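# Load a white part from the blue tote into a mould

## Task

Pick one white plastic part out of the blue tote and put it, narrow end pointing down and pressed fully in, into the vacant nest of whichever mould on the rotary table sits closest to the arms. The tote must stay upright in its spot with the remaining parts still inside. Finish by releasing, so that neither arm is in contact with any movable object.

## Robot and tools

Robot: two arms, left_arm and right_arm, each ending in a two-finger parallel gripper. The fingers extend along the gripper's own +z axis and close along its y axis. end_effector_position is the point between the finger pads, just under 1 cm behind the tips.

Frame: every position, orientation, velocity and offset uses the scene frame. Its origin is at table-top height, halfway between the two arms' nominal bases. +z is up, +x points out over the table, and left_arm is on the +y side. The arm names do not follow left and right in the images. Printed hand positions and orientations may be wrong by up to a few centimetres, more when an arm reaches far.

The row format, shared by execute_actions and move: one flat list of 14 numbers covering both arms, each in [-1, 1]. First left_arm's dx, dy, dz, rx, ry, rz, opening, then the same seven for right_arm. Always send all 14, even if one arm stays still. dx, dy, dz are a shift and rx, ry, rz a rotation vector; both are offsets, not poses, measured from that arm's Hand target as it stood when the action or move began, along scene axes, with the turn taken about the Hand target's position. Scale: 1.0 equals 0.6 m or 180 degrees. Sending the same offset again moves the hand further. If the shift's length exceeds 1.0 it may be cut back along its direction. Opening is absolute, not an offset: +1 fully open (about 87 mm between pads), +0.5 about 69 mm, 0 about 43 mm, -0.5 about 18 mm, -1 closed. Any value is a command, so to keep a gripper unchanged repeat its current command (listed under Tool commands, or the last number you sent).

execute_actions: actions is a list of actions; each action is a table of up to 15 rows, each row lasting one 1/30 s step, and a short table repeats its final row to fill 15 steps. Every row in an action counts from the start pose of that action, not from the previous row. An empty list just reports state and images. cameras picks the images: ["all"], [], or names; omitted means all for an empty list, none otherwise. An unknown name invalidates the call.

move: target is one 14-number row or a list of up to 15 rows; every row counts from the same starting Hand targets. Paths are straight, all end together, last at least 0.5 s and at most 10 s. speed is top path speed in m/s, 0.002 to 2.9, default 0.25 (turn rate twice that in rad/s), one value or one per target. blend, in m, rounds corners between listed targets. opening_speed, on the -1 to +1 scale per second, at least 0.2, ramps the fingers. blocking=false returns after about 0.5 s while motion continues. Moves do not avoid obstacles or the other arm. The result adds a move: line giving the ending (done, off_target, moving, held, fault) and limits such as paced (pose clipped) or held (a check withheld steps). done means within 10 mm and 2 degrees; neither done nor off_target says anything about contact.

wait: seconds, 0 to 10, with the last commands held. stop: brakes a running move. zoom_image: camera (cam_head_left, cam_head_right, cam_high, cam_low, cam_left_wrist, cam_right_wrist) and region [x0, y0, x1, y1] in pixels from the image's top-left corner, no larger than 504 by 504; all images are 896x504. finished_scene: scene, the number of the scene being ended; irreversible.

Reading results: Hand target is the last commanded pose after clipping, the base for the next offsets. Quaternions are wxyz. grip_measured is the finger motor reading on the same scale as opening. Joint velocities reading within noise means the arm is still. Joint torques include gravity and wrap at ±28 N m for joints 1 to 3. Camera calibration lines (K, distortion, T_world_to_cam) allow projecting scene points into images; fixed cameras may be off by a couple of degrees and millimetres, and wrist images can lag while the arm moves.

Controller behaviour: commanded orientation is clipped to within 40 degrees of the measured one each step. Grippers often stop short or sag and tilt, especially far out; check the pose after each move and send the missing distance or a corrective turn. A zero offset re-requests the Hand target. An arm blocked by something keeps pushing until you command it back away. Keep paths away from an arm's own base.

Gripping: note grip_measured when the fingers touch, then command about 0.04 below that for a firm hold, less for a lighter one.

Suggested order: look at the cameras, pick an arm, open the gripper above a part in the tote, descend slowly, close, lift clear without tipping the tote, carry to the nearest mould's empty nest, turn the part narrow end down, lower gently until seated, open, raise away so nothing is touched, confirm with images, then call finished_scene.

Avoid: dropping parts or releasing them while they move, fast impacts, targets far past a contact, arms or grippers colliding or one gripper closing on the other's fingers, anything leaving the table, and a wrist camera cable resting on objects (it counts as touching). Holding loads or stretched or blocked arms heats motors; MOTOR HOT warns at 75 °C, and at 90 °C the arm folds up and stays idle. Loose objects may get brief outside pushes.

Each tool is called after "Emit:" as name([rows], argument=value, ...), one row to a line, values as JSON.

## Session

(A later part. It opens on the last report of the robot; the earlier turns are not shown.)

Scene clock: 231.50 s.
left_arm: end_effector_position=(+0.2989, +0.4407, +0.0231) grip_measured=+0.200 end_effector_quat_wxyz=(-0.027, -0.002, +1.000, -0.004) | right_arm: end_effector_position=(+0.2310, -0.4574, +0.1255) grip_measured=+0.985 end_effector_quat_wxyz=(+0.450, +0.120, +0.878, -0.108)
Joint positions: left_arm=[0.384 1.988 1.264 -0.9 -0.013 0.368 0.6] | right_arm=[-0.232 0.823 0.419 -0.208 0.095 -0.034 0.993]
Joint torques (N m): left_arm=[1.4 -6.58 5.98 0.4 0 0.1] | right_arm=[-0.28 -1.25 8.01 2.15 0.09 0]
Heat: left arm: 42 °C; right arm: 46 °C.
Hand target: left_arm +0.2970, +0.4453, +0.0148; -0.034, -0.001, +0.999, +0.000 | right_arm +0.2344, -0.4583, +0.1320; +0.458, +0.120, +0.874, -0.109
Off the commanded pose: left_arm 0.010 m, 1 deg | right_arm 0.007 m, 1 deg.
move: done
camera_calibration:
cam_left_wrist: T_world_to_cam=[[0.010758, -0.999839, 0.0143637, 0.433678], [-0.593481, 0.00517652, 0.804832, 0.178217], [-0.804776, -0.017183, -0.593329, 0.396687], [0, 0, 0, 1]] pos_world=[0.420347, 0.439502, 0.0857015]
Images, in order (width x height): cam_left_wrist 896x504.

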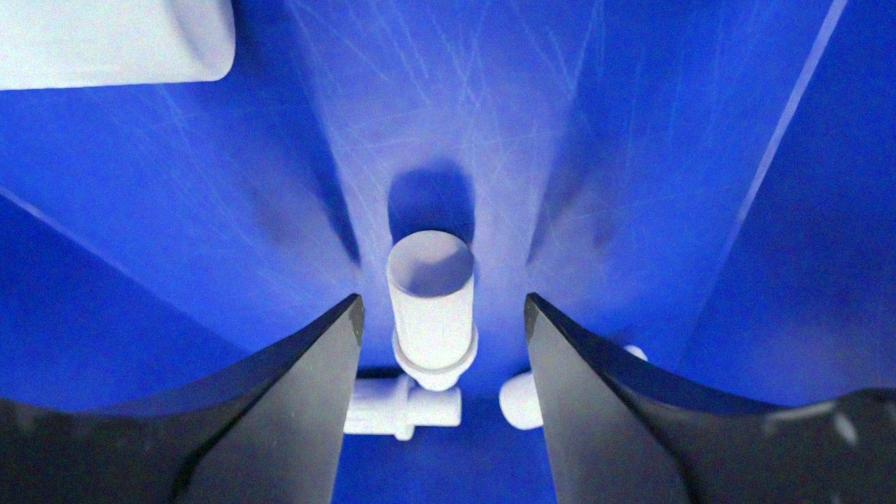

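Emit:
move(target=[0, 0, 0.006, 0,0,0,-0.7, 0,0,0,0,0,0,1], opening_speed=0.5, speed=0.05)

Emit:
move(target=[0, -0.01, 0.35, 0,0,0,-0.7, 0,0,0,0,0,0,1], cameras=["all"], speed=0.15)

Scene clock: 239.70 s.
left_arm: end_effector_position=(+0.2989, +0.4407, +0.0231) grip_measured=-0.346 end_effector_quat_wxyz=(-0.027, -0.001, +1.000, -0.004) | right_arm: end_effector_position=(+0.2310, -0.4574, +0.1255) grip_measured=+0.985 end_effector_quat_wxyz=(+0.450, +0.120, +0.878, -0.108)
Joint positions: left_arm=[0.384 1.988 1.264 -0.9 -0.013 0.369 0.327] | right_arm=[-0.232 0.823 0.419 -0.208 0.095 -0.034 0.993]
Joint torques (N m): left_arm=[1.37 -7.05 6.63 0.28 0.01 0.11] | right_arm=[-0.27 -1.25 8.12 2.15 0.1 0.01]
Motor temperatures (°C): left_arm=[29 35 42 31 27 29 28] | right_arm=[29 34 46 41 27 28 31]
Heat: left arm: 42 °C; right arm: 46 °C.
Hand target: left_arm +0.2970, +0.4453, +0.0184; -0.034, -0.001, +0.999, +0.000 | right_arm +0.2344, -0.4583, +0.1320; +0.458, +0.120, +0.874, -0.109
Off the commanded pose: left_arm 0.007 m, 1 deg | right_arm 0.007 m, 1 deg.
move: done
camera_calibration:
cam_left_wrist: T_world_to_cam=[[0.00997882, -0.999846, 0.0144148, 0.434007], [-0.593478, 0.00568011, 0.80483, 0.177995], [-0.804788, -0.0165861, -0.59333, 0.396429], [0, 0, 0, 1]] pos_world=[0.420347, 0.439505, 0.0857015]
cam_right_wrist: T_world_to_cam=[[-0.31501, -0.944202, 0.0961823, -0.375248], [-0.946053, 0.304287, -0.111325, 0.397031], [0.0758463, -0.126062, -0.989119, 0.190546], [0, 0, 0, 1]] pos_world=[0.242954, -0.451101, 0.268765]

Scene clock: 241.70 s.
left_arm: end_effector_position=(+0.2980, +0.4401, +0.2165) grip_measured=-0.346 end_effector_quat_wxyz=(+0.006, +0.000, +1.000, +0.012) | right_arm: end_effector_position=(+0.2310, -0.4574, +0.1255) grip_measured=+0.985 end_effector_quat_wxyz=(+0.450, +0.120, +0.878, -0.108)
Joint positions: left_arm=[0.381 1.827 1.848 -1.571 -0.017 0.369 0.327] | right_arm=[-0.232 0.823 0.419 -0.208 0.095 -0.034 0.993]
Joint torques (N m): left_arm=[0.01 -9.26 8.92 0.23 0 -0.05] | right_arm=[-0.31 -1.2 8.18 2.14 0.07 0.01]
Heat: left arm: 42 °C; right arm: 46 °C.
Hand target: left_arm +0.2971, +0.4393, +0.2284; -0.034, -0.001, +0.999, +0.000 | right_arm +0.2344, -0.4583, +0.1320; +0.458, +0.120, +0.874, -0.109
Off the commanded pose: left_arm 0.012 m, 5 deg | right_arm 0.007 m, 1 deg.
joint sent to its limit (left arm) — joint 4 (wrist pitch), lower limit. The joint targets are off in orientation, not in position.
move: off_target (left_arm)
camera_calibration:
cam_left_wrist: T_world_to_cam=[[0.00695074, -0.99985, -0.0158536, 0.438156], [-0.646728, -0.0165867, 0.76254, 0.056646], [-0.762689, 0.00495276, -0.646747, 0.500018], [0, 0, 0, 1]] pos_world=[0.414947, 0.436553, 0.287136]
cam_right_wrist: T_world_to_cam=[[-0.31501, -0.944202, 0.0961823, -0.375248], [-0.946053, 0.304287, -0.111325, 0.397031], [0.0758463, -0.126062, -0.989119, 0.190546], [0, 0, 0, 1]] pos_world=[0.242954, -0.451101, 0.268765]

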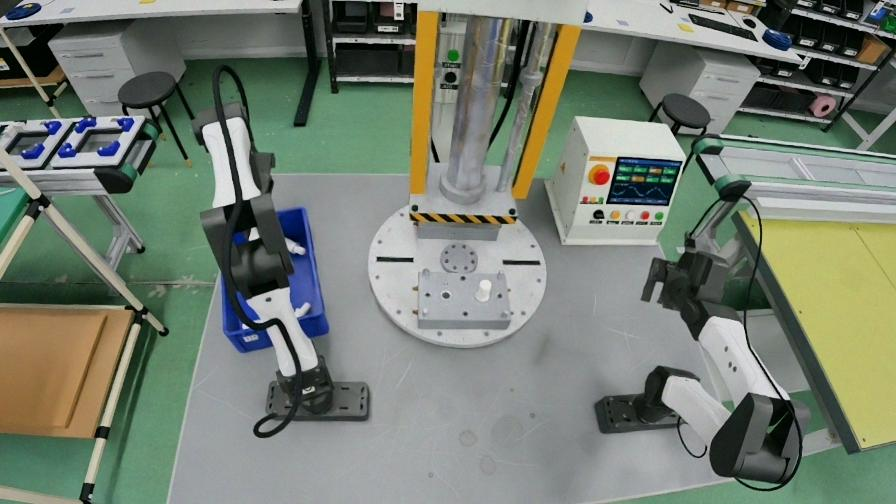

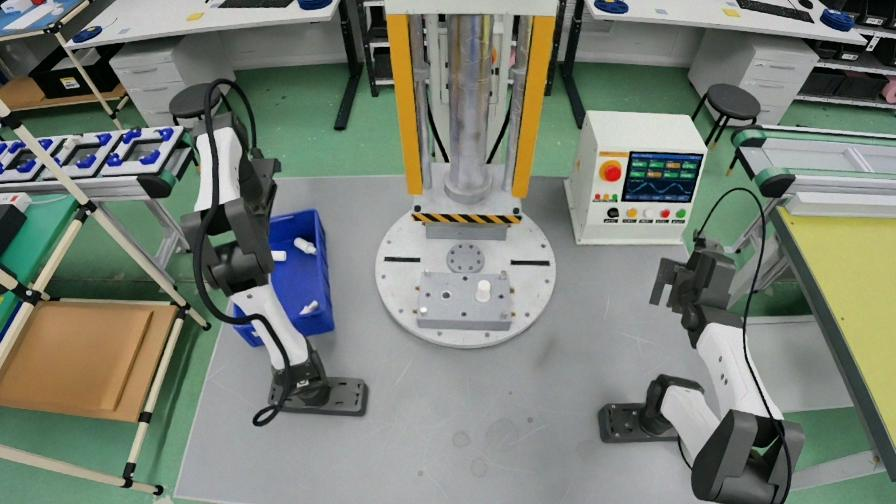

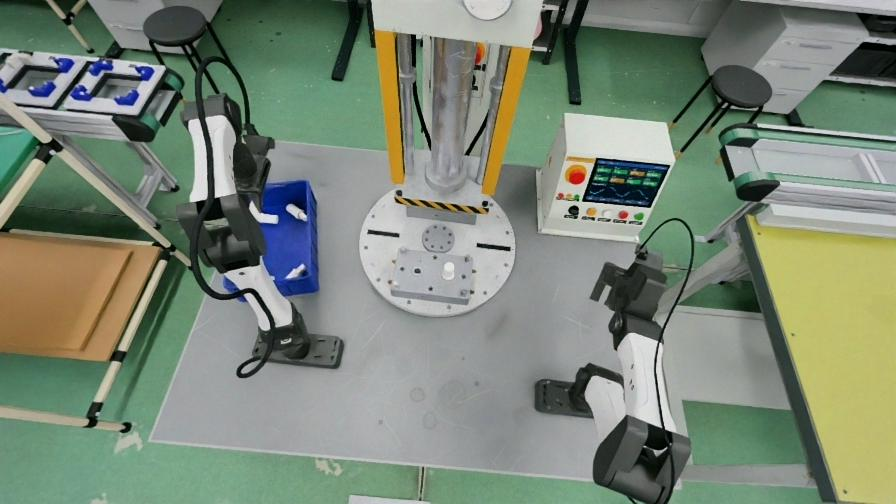

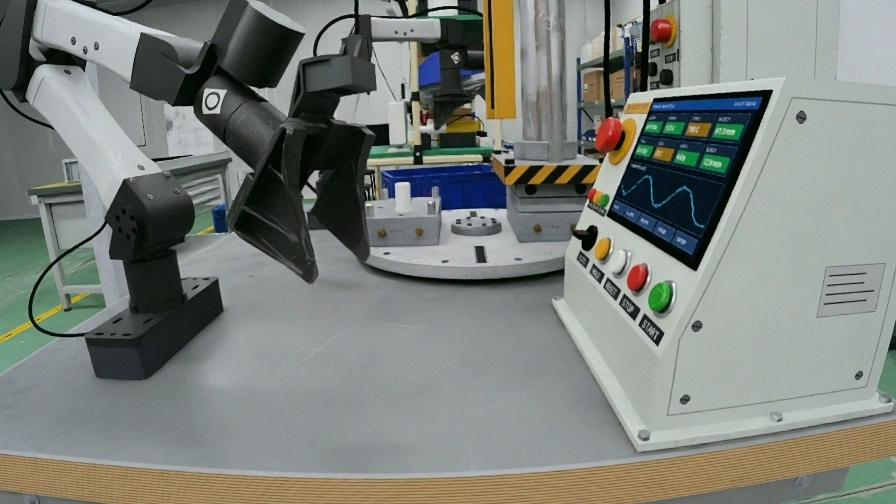

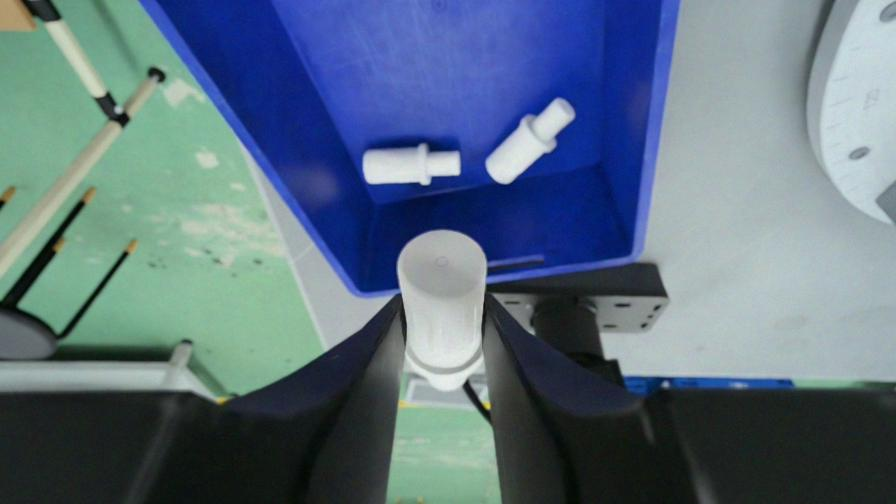

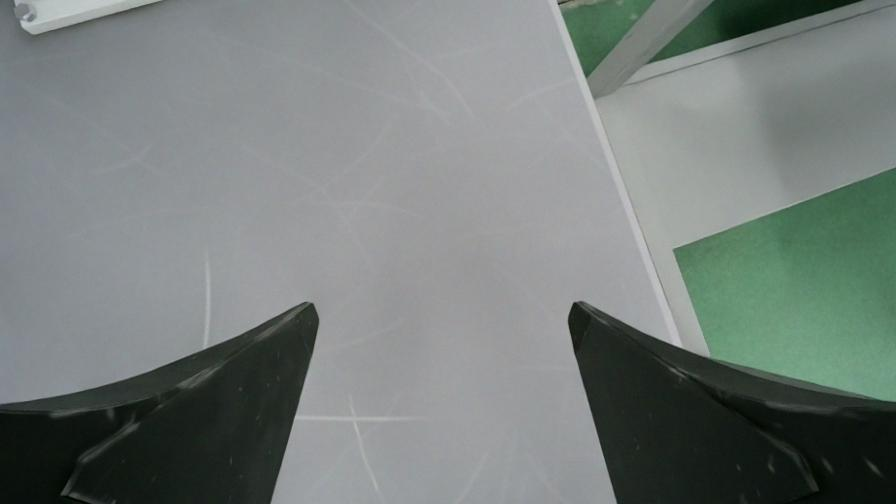

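Emit:
move(target=[0.1048, -0.2655, 0.1193, -0.1113,-0.5045,-0.1077,-0.7, 0,0,0,0,0,0,1], cameras=["cam_left_wrist","cam_high","cam_low"], speed=0.3)

Emit:
zoom_image(camera="cam_high", region=[340, 180, 540, 340])

Emit:
zoom_image(camera="cam_low", region=[320, 60, 520, 260])

Scene clock: 287.90 s.
left_arm: end_effector_position=(+0.3595, +0.2832, +0.2991) grip_measured=-0.346 end_effector_quat_wxyz=(+0.676, +0.149, +0.706, -0.148) | right_arm: end_effector_position=(+0.2310, -0.4574, +0.1255) grip_measured=+0.985 end_effector_quat_wxyz=(+0.450, +0.120, +0.878, -0.108)
Joint positions: left_arm=[0.232 0.881 0.649 0.18 0.643 0.023 0.327] | right_arm=[-0.232 0.823 0.419 -0.208 0.095 -0.034 0.993]
Joint torques (N m): left_arm=[0.03 -1.58 7.72 2.05 0.16 0.01] | right_arm=[-0.39 -1.39 8.2 2.12 0.09 0.02]
Motor temperatures (°C): left_arm=[29 41 44 31 27 29 29] | right_arm=[29 34 47 41 27 28 31]
Heat: left arm: 44 °C; right arm: 47 °C.
Hand target: left_arm +0.3599, +0.2800, +0.3000; +0.681, +0.155, +0.700, -0.151 | right_arm +0.2344, -0.4583, +0.1320; +0.458, +0.120, +0.874, -0.109
Off the commanded pose: left_arm 0.003 m, 1 deg | right_arm 0.007 m, 1 deg.
move: done
camera_calibration:
cam_left_wrist: T_world_to_cam=[[-0.418057, -0.908306, 0.0144263, 0.399943], [-0.727345, 0.325169, -0.604346, 0.371889], [0.54424, -0.263144, -0.796591, 0.251982], [0, 0, 0, 1]] pos_world=[0.300552, 0.308652, 0.419707]
Images, in order (width x height): cam_high 896x504, cam_low 896x504, cam_left_wrist 896x504.

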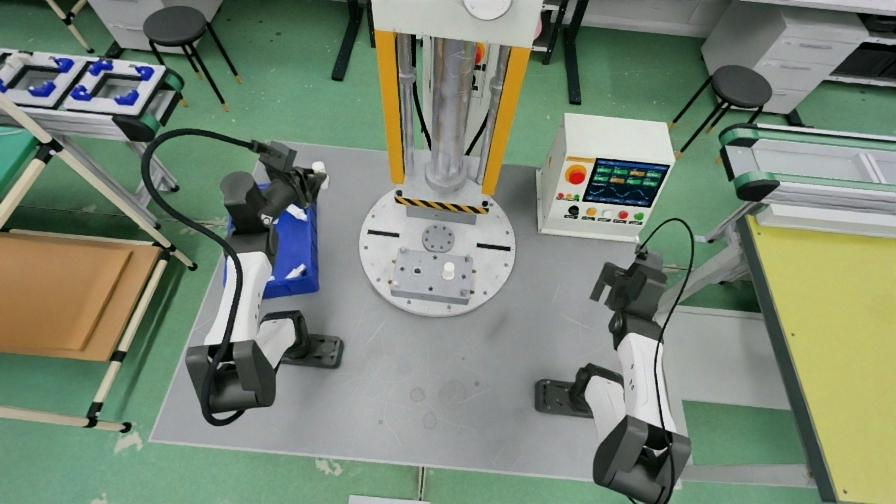

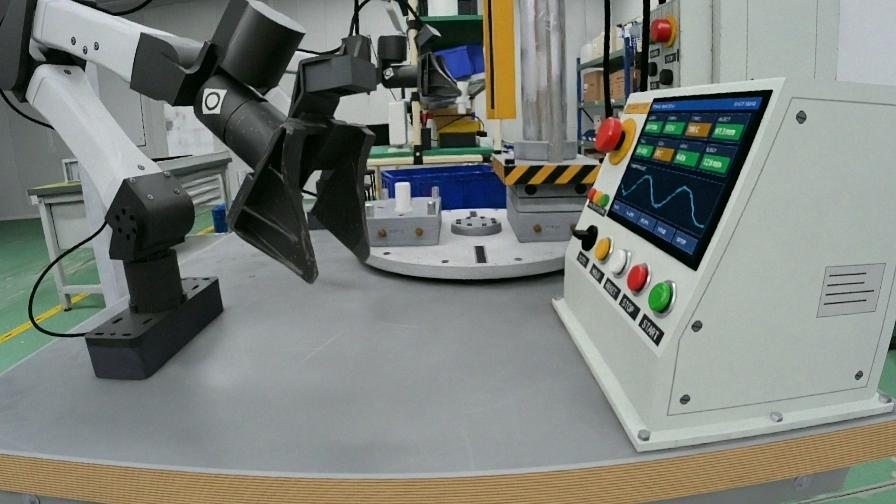

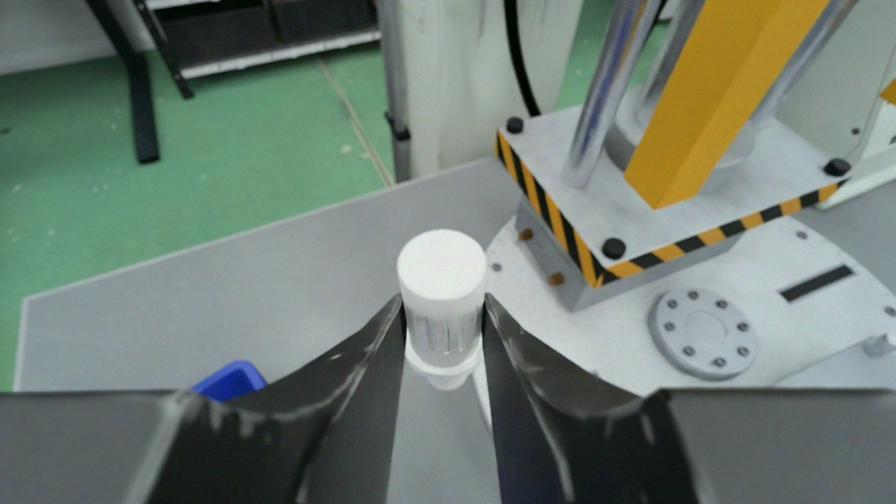

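Scaled by 2.520 from the camera's 896x504 image, which has a finer 1280x720 frame.

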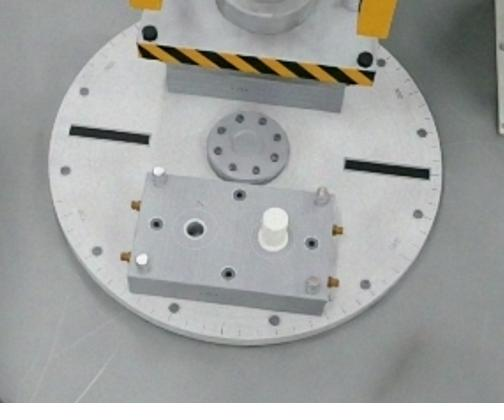

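Scaled by 2.520 from the camera's 896x504 image, which has a finer 1280x720 frame.

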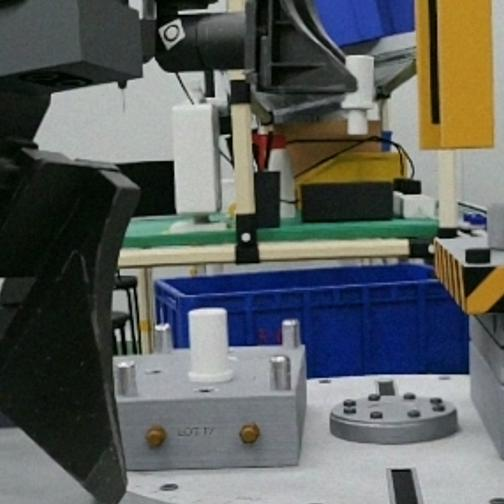

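Emit:
move([
  [0, -0.267, -0.033, 0,0,0.07,-0.7, 0,0,0,0,0,0,1],
  [-0.208,-0.383,-0.083,0,0,0.1389,-0.7,0,0,0,0,0,0,1],
], blend=0.03, cameras=["all"], speed=0.25)

Emit:
zoom_image(camera="cam_left_wrist", region=[200, 100, 700, 500])

Scene clock: 304.73 s.
left_arm: end_effector_position=(+0.2340, +0.0546, +0.2428) grip_measured=-0.346 end_effector_quat_wxyz=(+0.695, +0.021, +0.718, +0.009) | right_arm: end_effector_position=(+0.2310, -0.4574, +0.1255) grip_measured=+0.985 end_effector_quat_wxyz=(+0.450, +0.120, +0.878, -0.108)
Joint positions: left_arm=[-1.435 1.33 0.703 0.395 -1.428 -0.188 0.327] | right_arm=[-0.232 0.823 0.419 -0.208 0.095 -0.034 0.993]
Joint velocities: left_arm=[within noise] | right_arm=[-0.012 -0.046 0.002 0.051 0.007 -0.066 0.019]
Joint torques (N m): left_arm=[0.75 -3.23 10.67 1.45 -0.22 -0.15] | right_arm=[-0.34 -1.44 8.03 2.15 0.09 0]
Heat: left arm: 44 °C; right arm: 47 °C.
Hand target: left_arm +0.2351, +0.0502, +0.2502; +0.697, +0.000, +0.717, +0.000 | right_arm +0.2344, -0.4583, +0.1320; +0.458, +0.120, +0.874, -0.109
Off the commanded pose: left_arm 0.009 m, 3 deg | right_arm 0.007 m, 1 deg.
move: off_target (left_arm)
camera_calibration:
cam_left_wrist: T_world_to_cam=[[-0.0242294, -0.99907, -0.0356526, 0.0656083], [-0.790955, 0.0409684, -0.610502, 0.352819], [0.611395, 0.0134074, -0.791212, 0.183136], [0, 0, 0, 1]] pos_world=[0.168685, 0.0486375, 0.362635]
cam_right_wrist: T_world_to_cam=[[-0.31501, -0.944202, 0.0961823, -0.375248], [-0.946053, 0.304287, -0.111325, 0.397031], [0.0758463, -0.126062, -0.989119, 0.190546], [0, 0, 0, 1]] pos_world=[0.242954, -0.451101, 0.268765]

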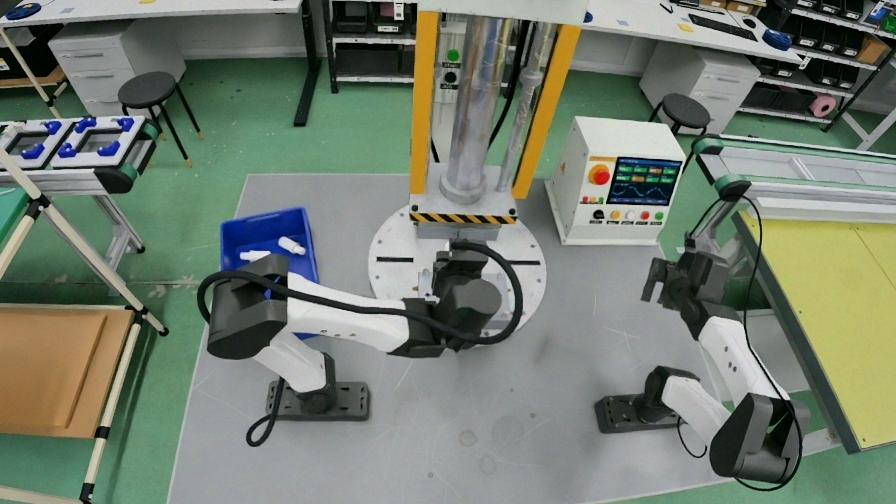

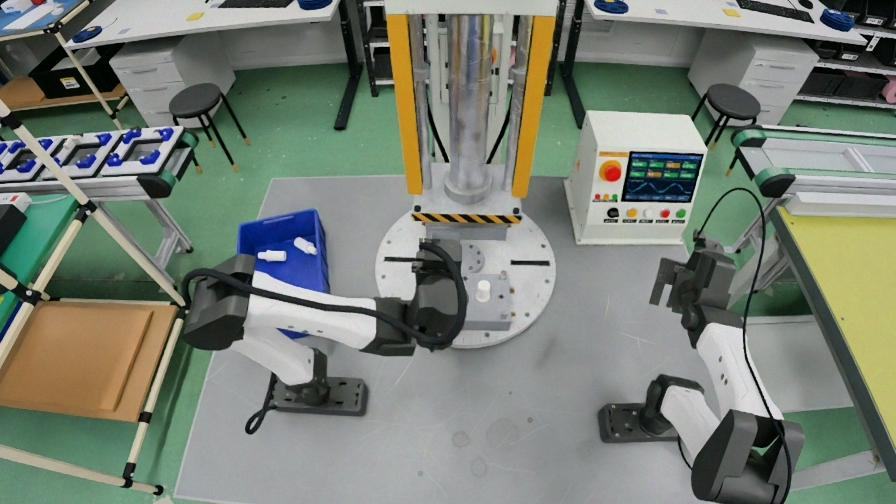

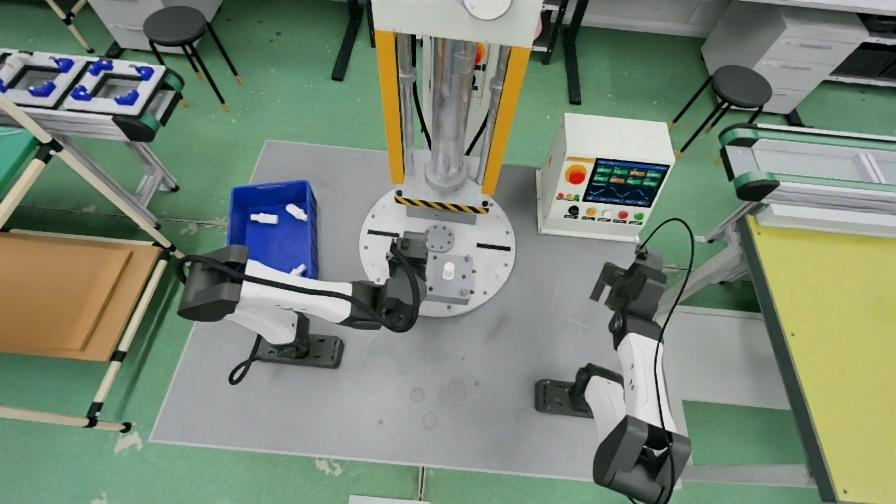

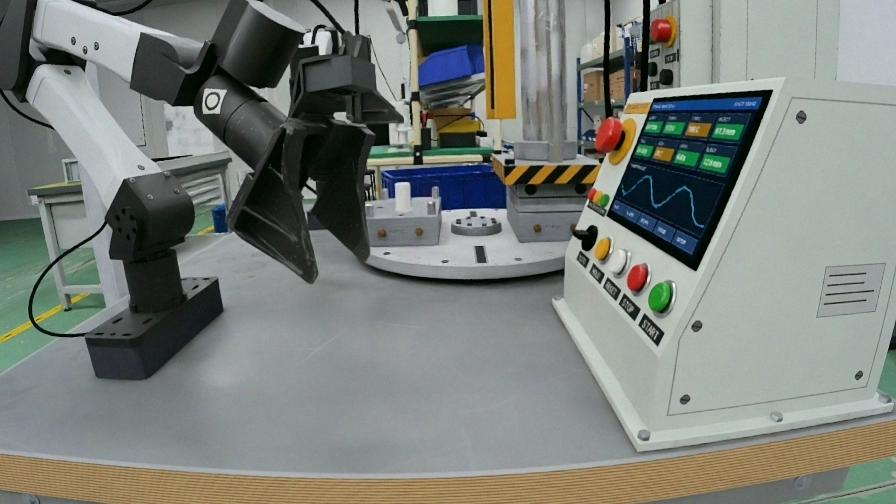

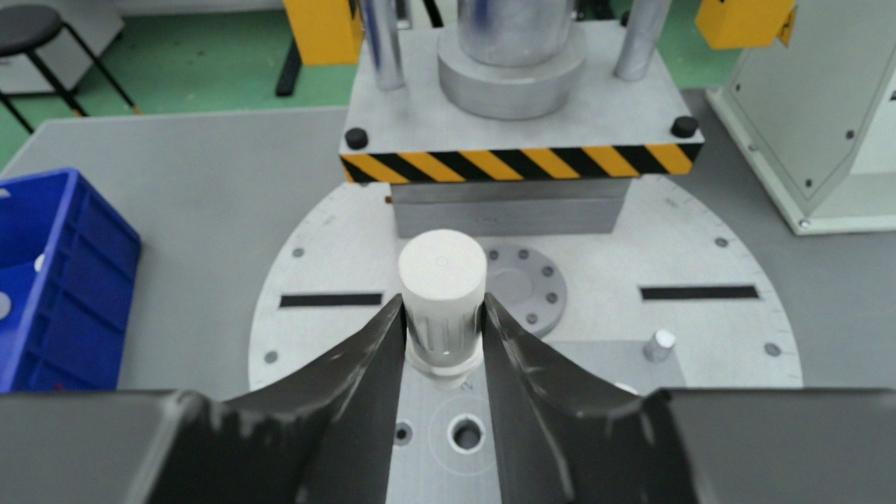

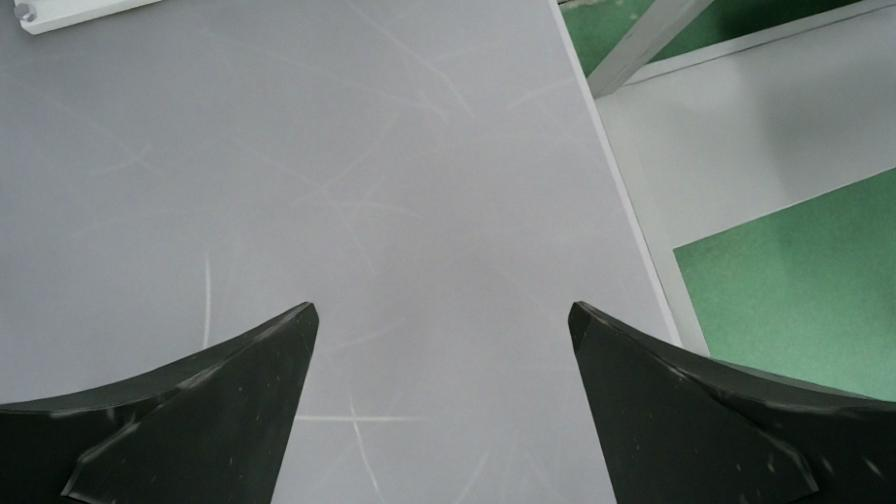

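Scaled by 1.008 from the camera's 896x504 image, which has a finer 1280x720 frame.

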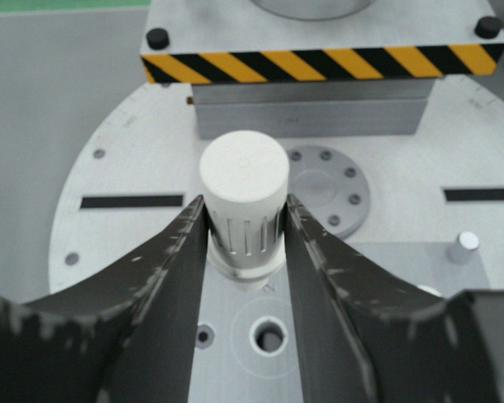

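Emit:
move(target=[0.014, -0.0137, -0.167, 0,0,0,-0.7, 0,0,0,0,0,0,1], cameras=["cam_left_wrist","cam_high","cam_low","cam_head_right"], speed=0.12)

Emit:
zoom_image(camera="cam_left_wrist", region=[300, 180, 600, 480])

Emit:
zoom_image(camera="cam_low", region=[330, 110, 480, 260])

Emit:
zoom_image(camera="cam_high", region=[340, 180, 540, 340])

Scene clock: 315.47 s.
left_arm: end_effector_position=(+0.2418, +0.0413, +0.1550) grip_measured=-0.346 end_effector_quat_wxyz=(+0.695, -0.003, +0.719, +0.001) | right_arm: end_effector_position=(+0.2310, -0.4574, +0.1255) grip_measured=+0.985 end_effector_quat_wxyz=(+0.450, +0.120, +0.878, -0.108)
Joint positions: left_arm=[-1.414 1.648 0.556 0.858 -1.427 -0.234 0.327] | right_arm=[-0.232 0.823 0.419 -0.208 0.095 -0.034 0.993]
Joint torques (N m): left_arm=[1.26 -4.37 5.31 1.6 0.04 -0.02] | right_arm=[-0.34 -1.31 8.16 2.13 0.09 0.01]
Motor temperatures (°C): left_arm=[29 36 45 33 27 29 29] | right_arm=[29 34 47 42 27 28 31]
Heat: left arm: 45 °C; right arm: 47 °C.
Hand target: left_arm +0.2435, +0.0420, +0.1499; +0.697, +0.000, +0.717, +0.000 | right_arm +0.2344, -0.4583, +0.1320; +0.458, +0.120, +0.874, -0.109
Off the commanded pose: left_arm 0.005 m, 0 deg | right_arm 0.007 m, 1 deg.
move: done
camera_calibration:
cam_left_wrist: T_world_to_cam=[[-0.00251302, -0.999946, 0.0100932, 0.0370217], [-0.791678, -0.00417692, -0.610925, 0.307994], [0.610934, -0.00952585, -0.791624, 0.110222], [0, 0, 0, 1]] pos_world=[0.176587, 0.0393561, 0.275042]
Images, in order (width x height): cam_head_right 896x504, cam_high 896x504, cam_low 896x504, cam_left_wrist 896x504.

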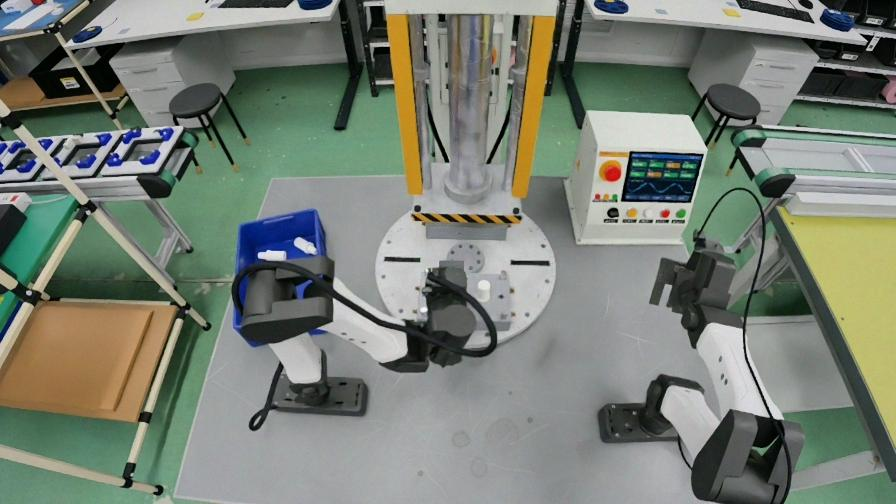

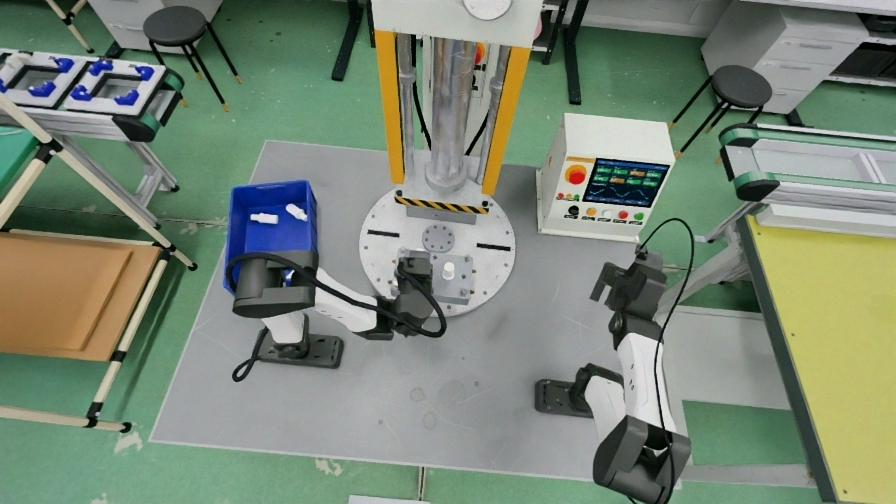

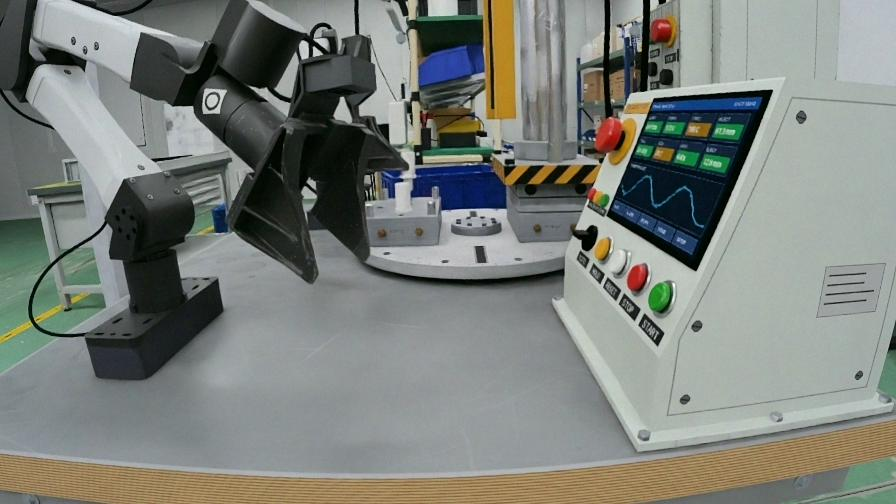

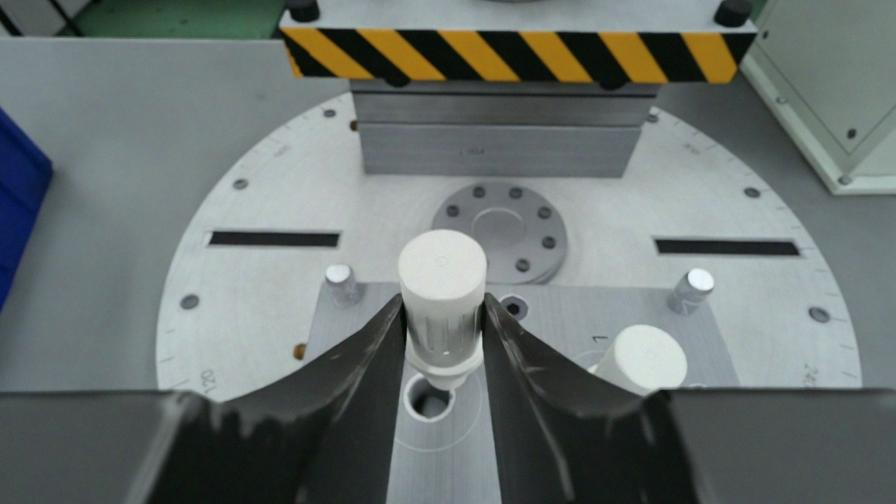

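Scaled by 1.680 from the camera's 896x504 image, which has a finer 1280x720 frame.

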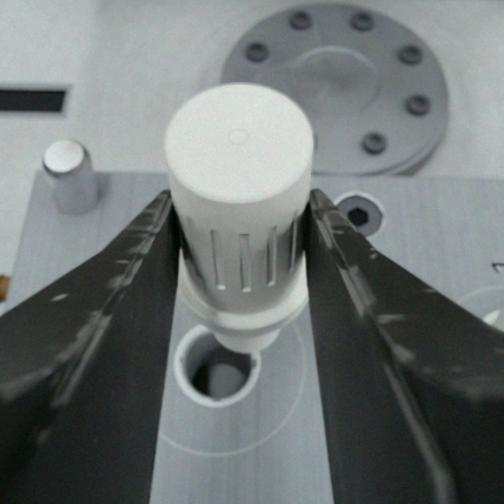

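Scaled by 3.360 from the camera's 896x504 image, which has a finer 1280x720 frame.

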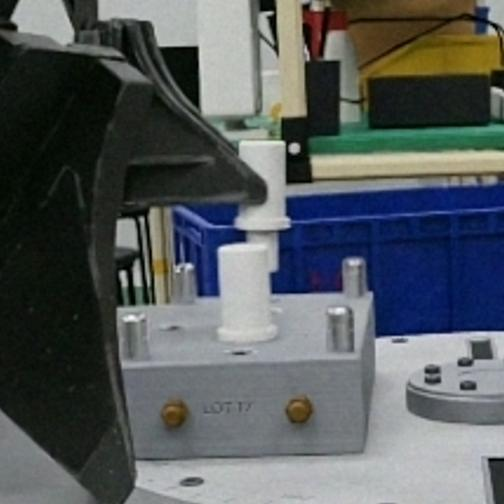

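Scaled by 2.520 from the camera's 896x504 image, which has a finer 1280x720 frame.

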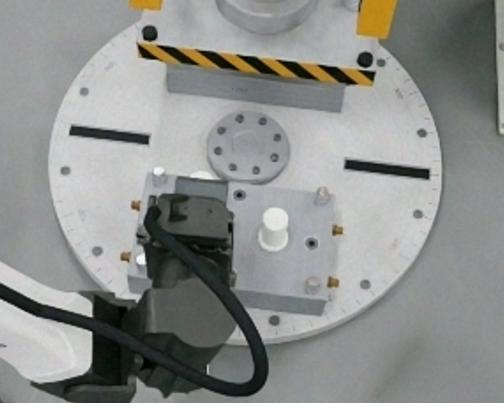

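Emit:
move(target=[-0.0058, 0.0117, -0.028, 0.0128,0,0,-0.7, 0,0,0,0,0,0,1], cameras=["cam_left_wrist","cam_low"], speed=0.08)

Emit:
zoom_image(camera="cam_left_wrist", region=[300, 180, 600, 480])

Emit:
zoom_image(camera="cam_low", region=[360, 140, 460, 240])

Scene clock: 351.20 s.
left_arm: end_effector_position=(+0.2410, +0.0486, +0.1371) grip_measured=-0.346 end_effector_quat_wxyz=(+0.695, +0.013, +0.719, +0.016) | right_arm: end_effector_position=(+0.2310, -0.4574, +0.1255) grip_measured=+0.985 end_effector_quat_wxyz=(+0.450, +0.120, +0.878, -0.108)
Joint positions: left_arm=[-1.414 1.706 0.51 0.964 -1.427 -0.189 0.327] | right_arm=[-0.232 0.823 0.419 -0.208 0.095 -0.034 0.993]
Joint torques (N m): left_arm=[0.43 -4.41 4.77 1.62 -0.07 0] | right_arm=[-0.31 -1.28 8.16 2.11 0.11 0.02]
Heat: left arm: 43 °C; right arm: 48 °C.
Hand target: left_arm +0.2400, +0.0490, +0.1332; +0.697, +0.014, +0.716, +0.015 | right_arm +0.2344, -0.4583, +0.1320; +0.458, +0.120, +0.874, -0.109
Off the commanded pose: left_arm 0.004 m, 0 deg | right_arm 0.007 m, 1 deg.
move: done
camera_calibration:
cam_left_wrist: T_world_to_cam=[[-0.00401636, -0.999386, -0.0348092, 0.0509473], [-0.791767, 0.0244402, -0.610334, 0.294987], [0.61081, 0.0251094, -0.791379, 0.0949225], [0, 0, 0, 1]] pos_world=[0.175786, 0.041323, 0.256934]
Images, in order (width x height): cam_low 896x504, cam_left_wrist 896x504.

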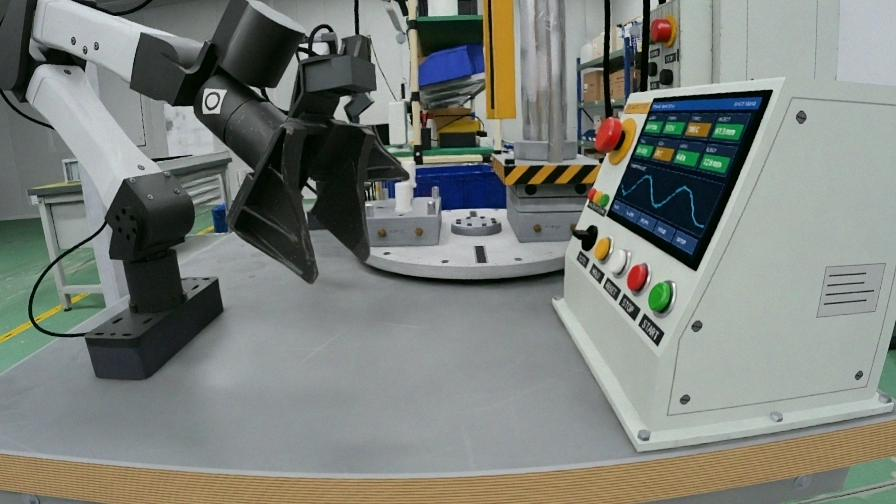

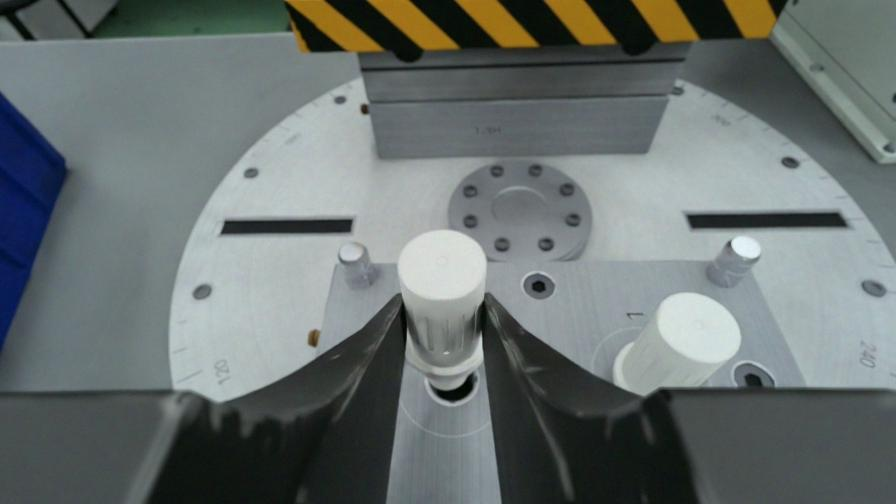

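Scaled by 1.680 from the camera's 896x504 image, which has a finer 1280x720 frame.

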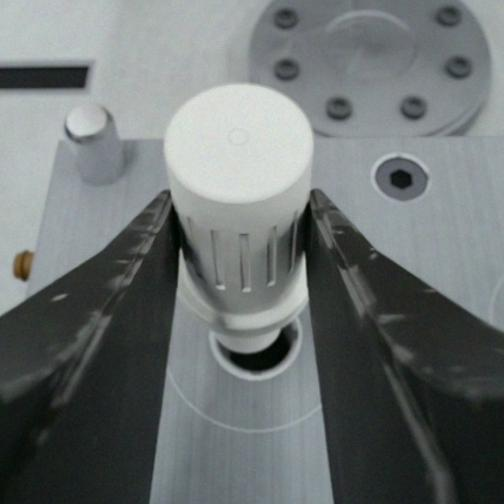

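Scaled by 5.040 from the camera's 896x504 image, which has a finer 1280x720 frame.

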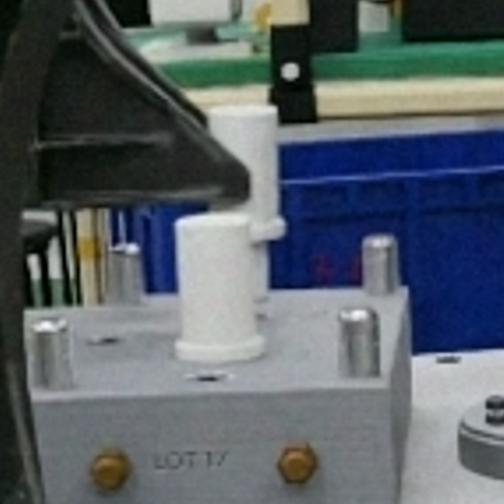

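Emit:
move(target=[0.001, -0.0023, -0.0155, -0.004,0,0,-0.7, 0,0,0,0,0,0,1], cameras=["cam_left_wrist"], speed=0.05)

Emit:
zoom_image(camera="cam_left_wrist", region=[300, 180, 600, 480])

Scene clock: 363.77 s.
left_arm: end_effector_position=(+0.2411, +0.0472, +0.1279) grip_measured=-0.346 end_effector_quat_wxyz=(+0.695, +0.011, +0.719, +0.014) | right_arm: end_effector_position=(+0.2310, -0.4574, +0.1255) grip_measured=+0.985 end_effector_quat_wxyz=(+0.450, +0.120, +0.878, -0.108)
Joint positions: left_arm=[-1.414 1.753 0.504 1.017 -1.427 -0.193 0.327] | right_arm=[-0.232 0.823 0.419 -0.208 0.095 -0.034 0.993]
Joint torques (N m): left_arm=[0.59 -4.53 4.45 1.63 -0.05 -0.05] | right_arm=[-0.24 -1.35 8.1 2.13 0.07 0.02]
Heat: left arm: 42 °C; right arm: 48 °C.
Hand target: left_arm +0.2406, +0.0476, +0.1238; +0.697, +0.010, +0.717, +0.010 | right_arm +0.2344, -0.4583, +0.1320; +0.458, +0.120, +0.874, -0.109
Off the commanded pose: left_arm 0.004 m, 1 deg | right_arm 0.007 m, 1 deg.
move: done
camera_calibration:
cam_left_wrist: T_world_to_cam=[[-0.00387084, -0.999556, -0.0295451, 0.0485854], [-0.791638, 0.0211147, -0.610625, 0.289655], [0.610978, 0.0210254, -0.791368, 0.0877331], [0, 0, 0, 1]] pos_world=[0.175887, 0.0406033, 0.247735]
Images, in order (width x height): cam_left_wrist 896x504.

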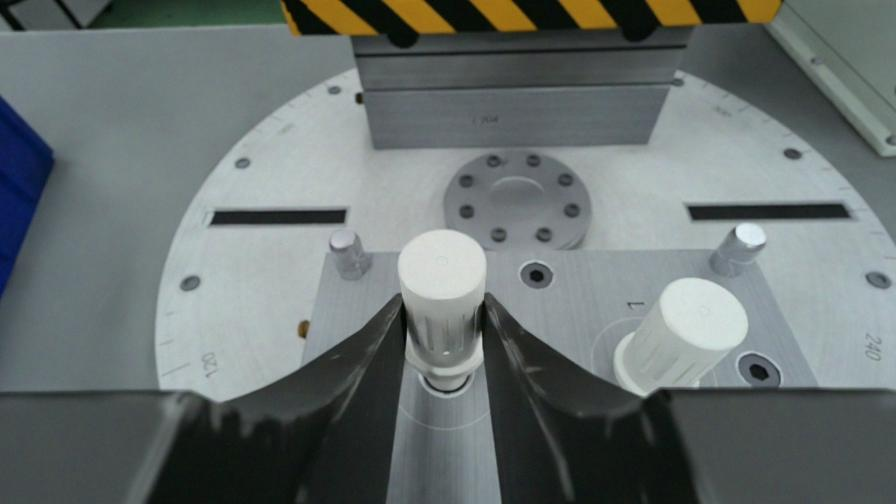

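Scaled by 1.680 from the camera's 896x504 image, which has a finer 1280x720 frame.

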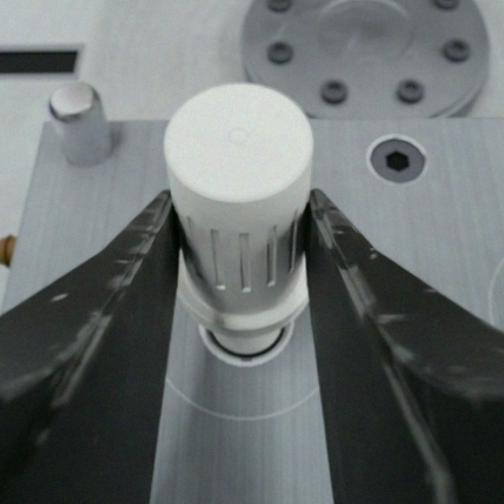

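Emit:
move(target=[0, 0.0007, -0.016, 0,0,0,-0.7, 0,0,0,0,0,0,1], cameras=["cam_left_wrist"], speed=0.04)

Emit:
zoom_image(camera="cam_left_wrist", region=[300, 180, 600, 480])

Scene clock: 369.67 s.
left_arm: end_effector_position=(+0.2410, +0.0472, +0.1177) grip_measured=-0.346 end_effector_quat_wxyz=(+0.695, +0.011, +0.719, +0.013) | right_arm: end_effector_position=(+0.2310, -0.4574, +0.1255) grip_measured=+0.985 end_effector_quat_wxyz=(+0.450, +0.120, +0.878, -0.108)
Joint positions: left_arm=[-1.414 1.799 0.494 1.069 -1.425 -0.2 0.327] | right_arm=[-0.232 0.823 0.419 -0.208 0.095 -0.034 0.993]
Joint torques (N m): left_arm=[0.58 -4.59 4.23 1.7 -0.06 0.01] | right_arm=[-0.27 -1.36 8.06 2.11 0.09 0.02]
Heat: left arm: 42 °C; right arm: 48 °C.
Hand target: left_arm +0.2406, +0.0480, +0.1142; +0.697, +0.010, +0.717, +0.010 | right_arm +0.2344, -0.4583, +0.1320; +0.458, +0.120, +0.874, -0.109
Off the commanded pose: left_arm 0.004 m, 1 deg | right_arm 0.007 m, 1 deg.
move: done
camera_calibration:
cam_left_wrist: T_world_to_cam=[[-0.00555471, -0.999606, -0.0275314, 0.0483947], [-0.792253, 0.0211984, -0.609825, 0.28353], [0.610168, 0.0184245, -0.792058, 0.0801642], [0, 0, 0, 1]] pos_world=[0.175983, 0.0408882, 0.237731]
Images, in order (width x height): cam_left_wrist 896x504.

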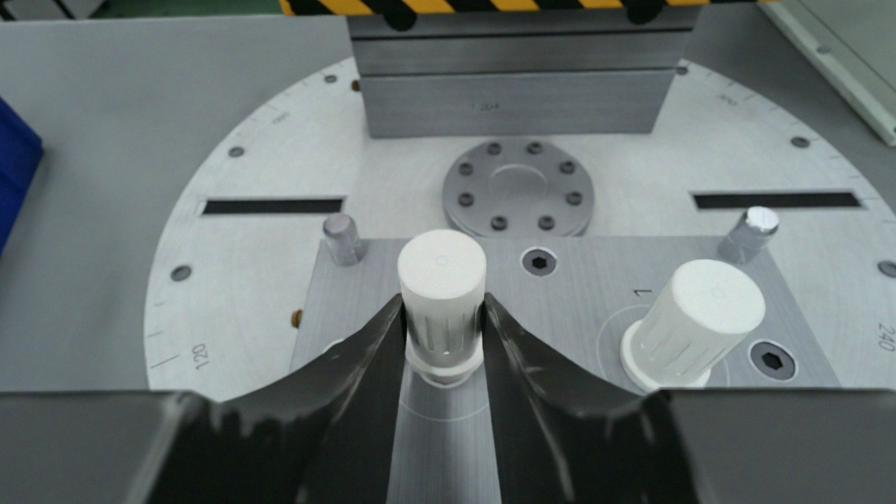

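Scaled by 1.680 from the camera's 896x504 image, which has a finer 1280x720 frame.

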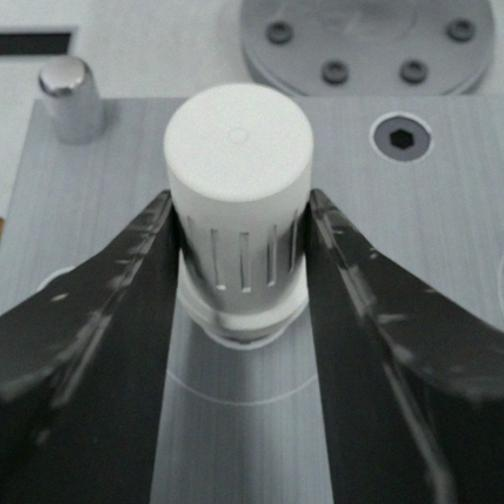

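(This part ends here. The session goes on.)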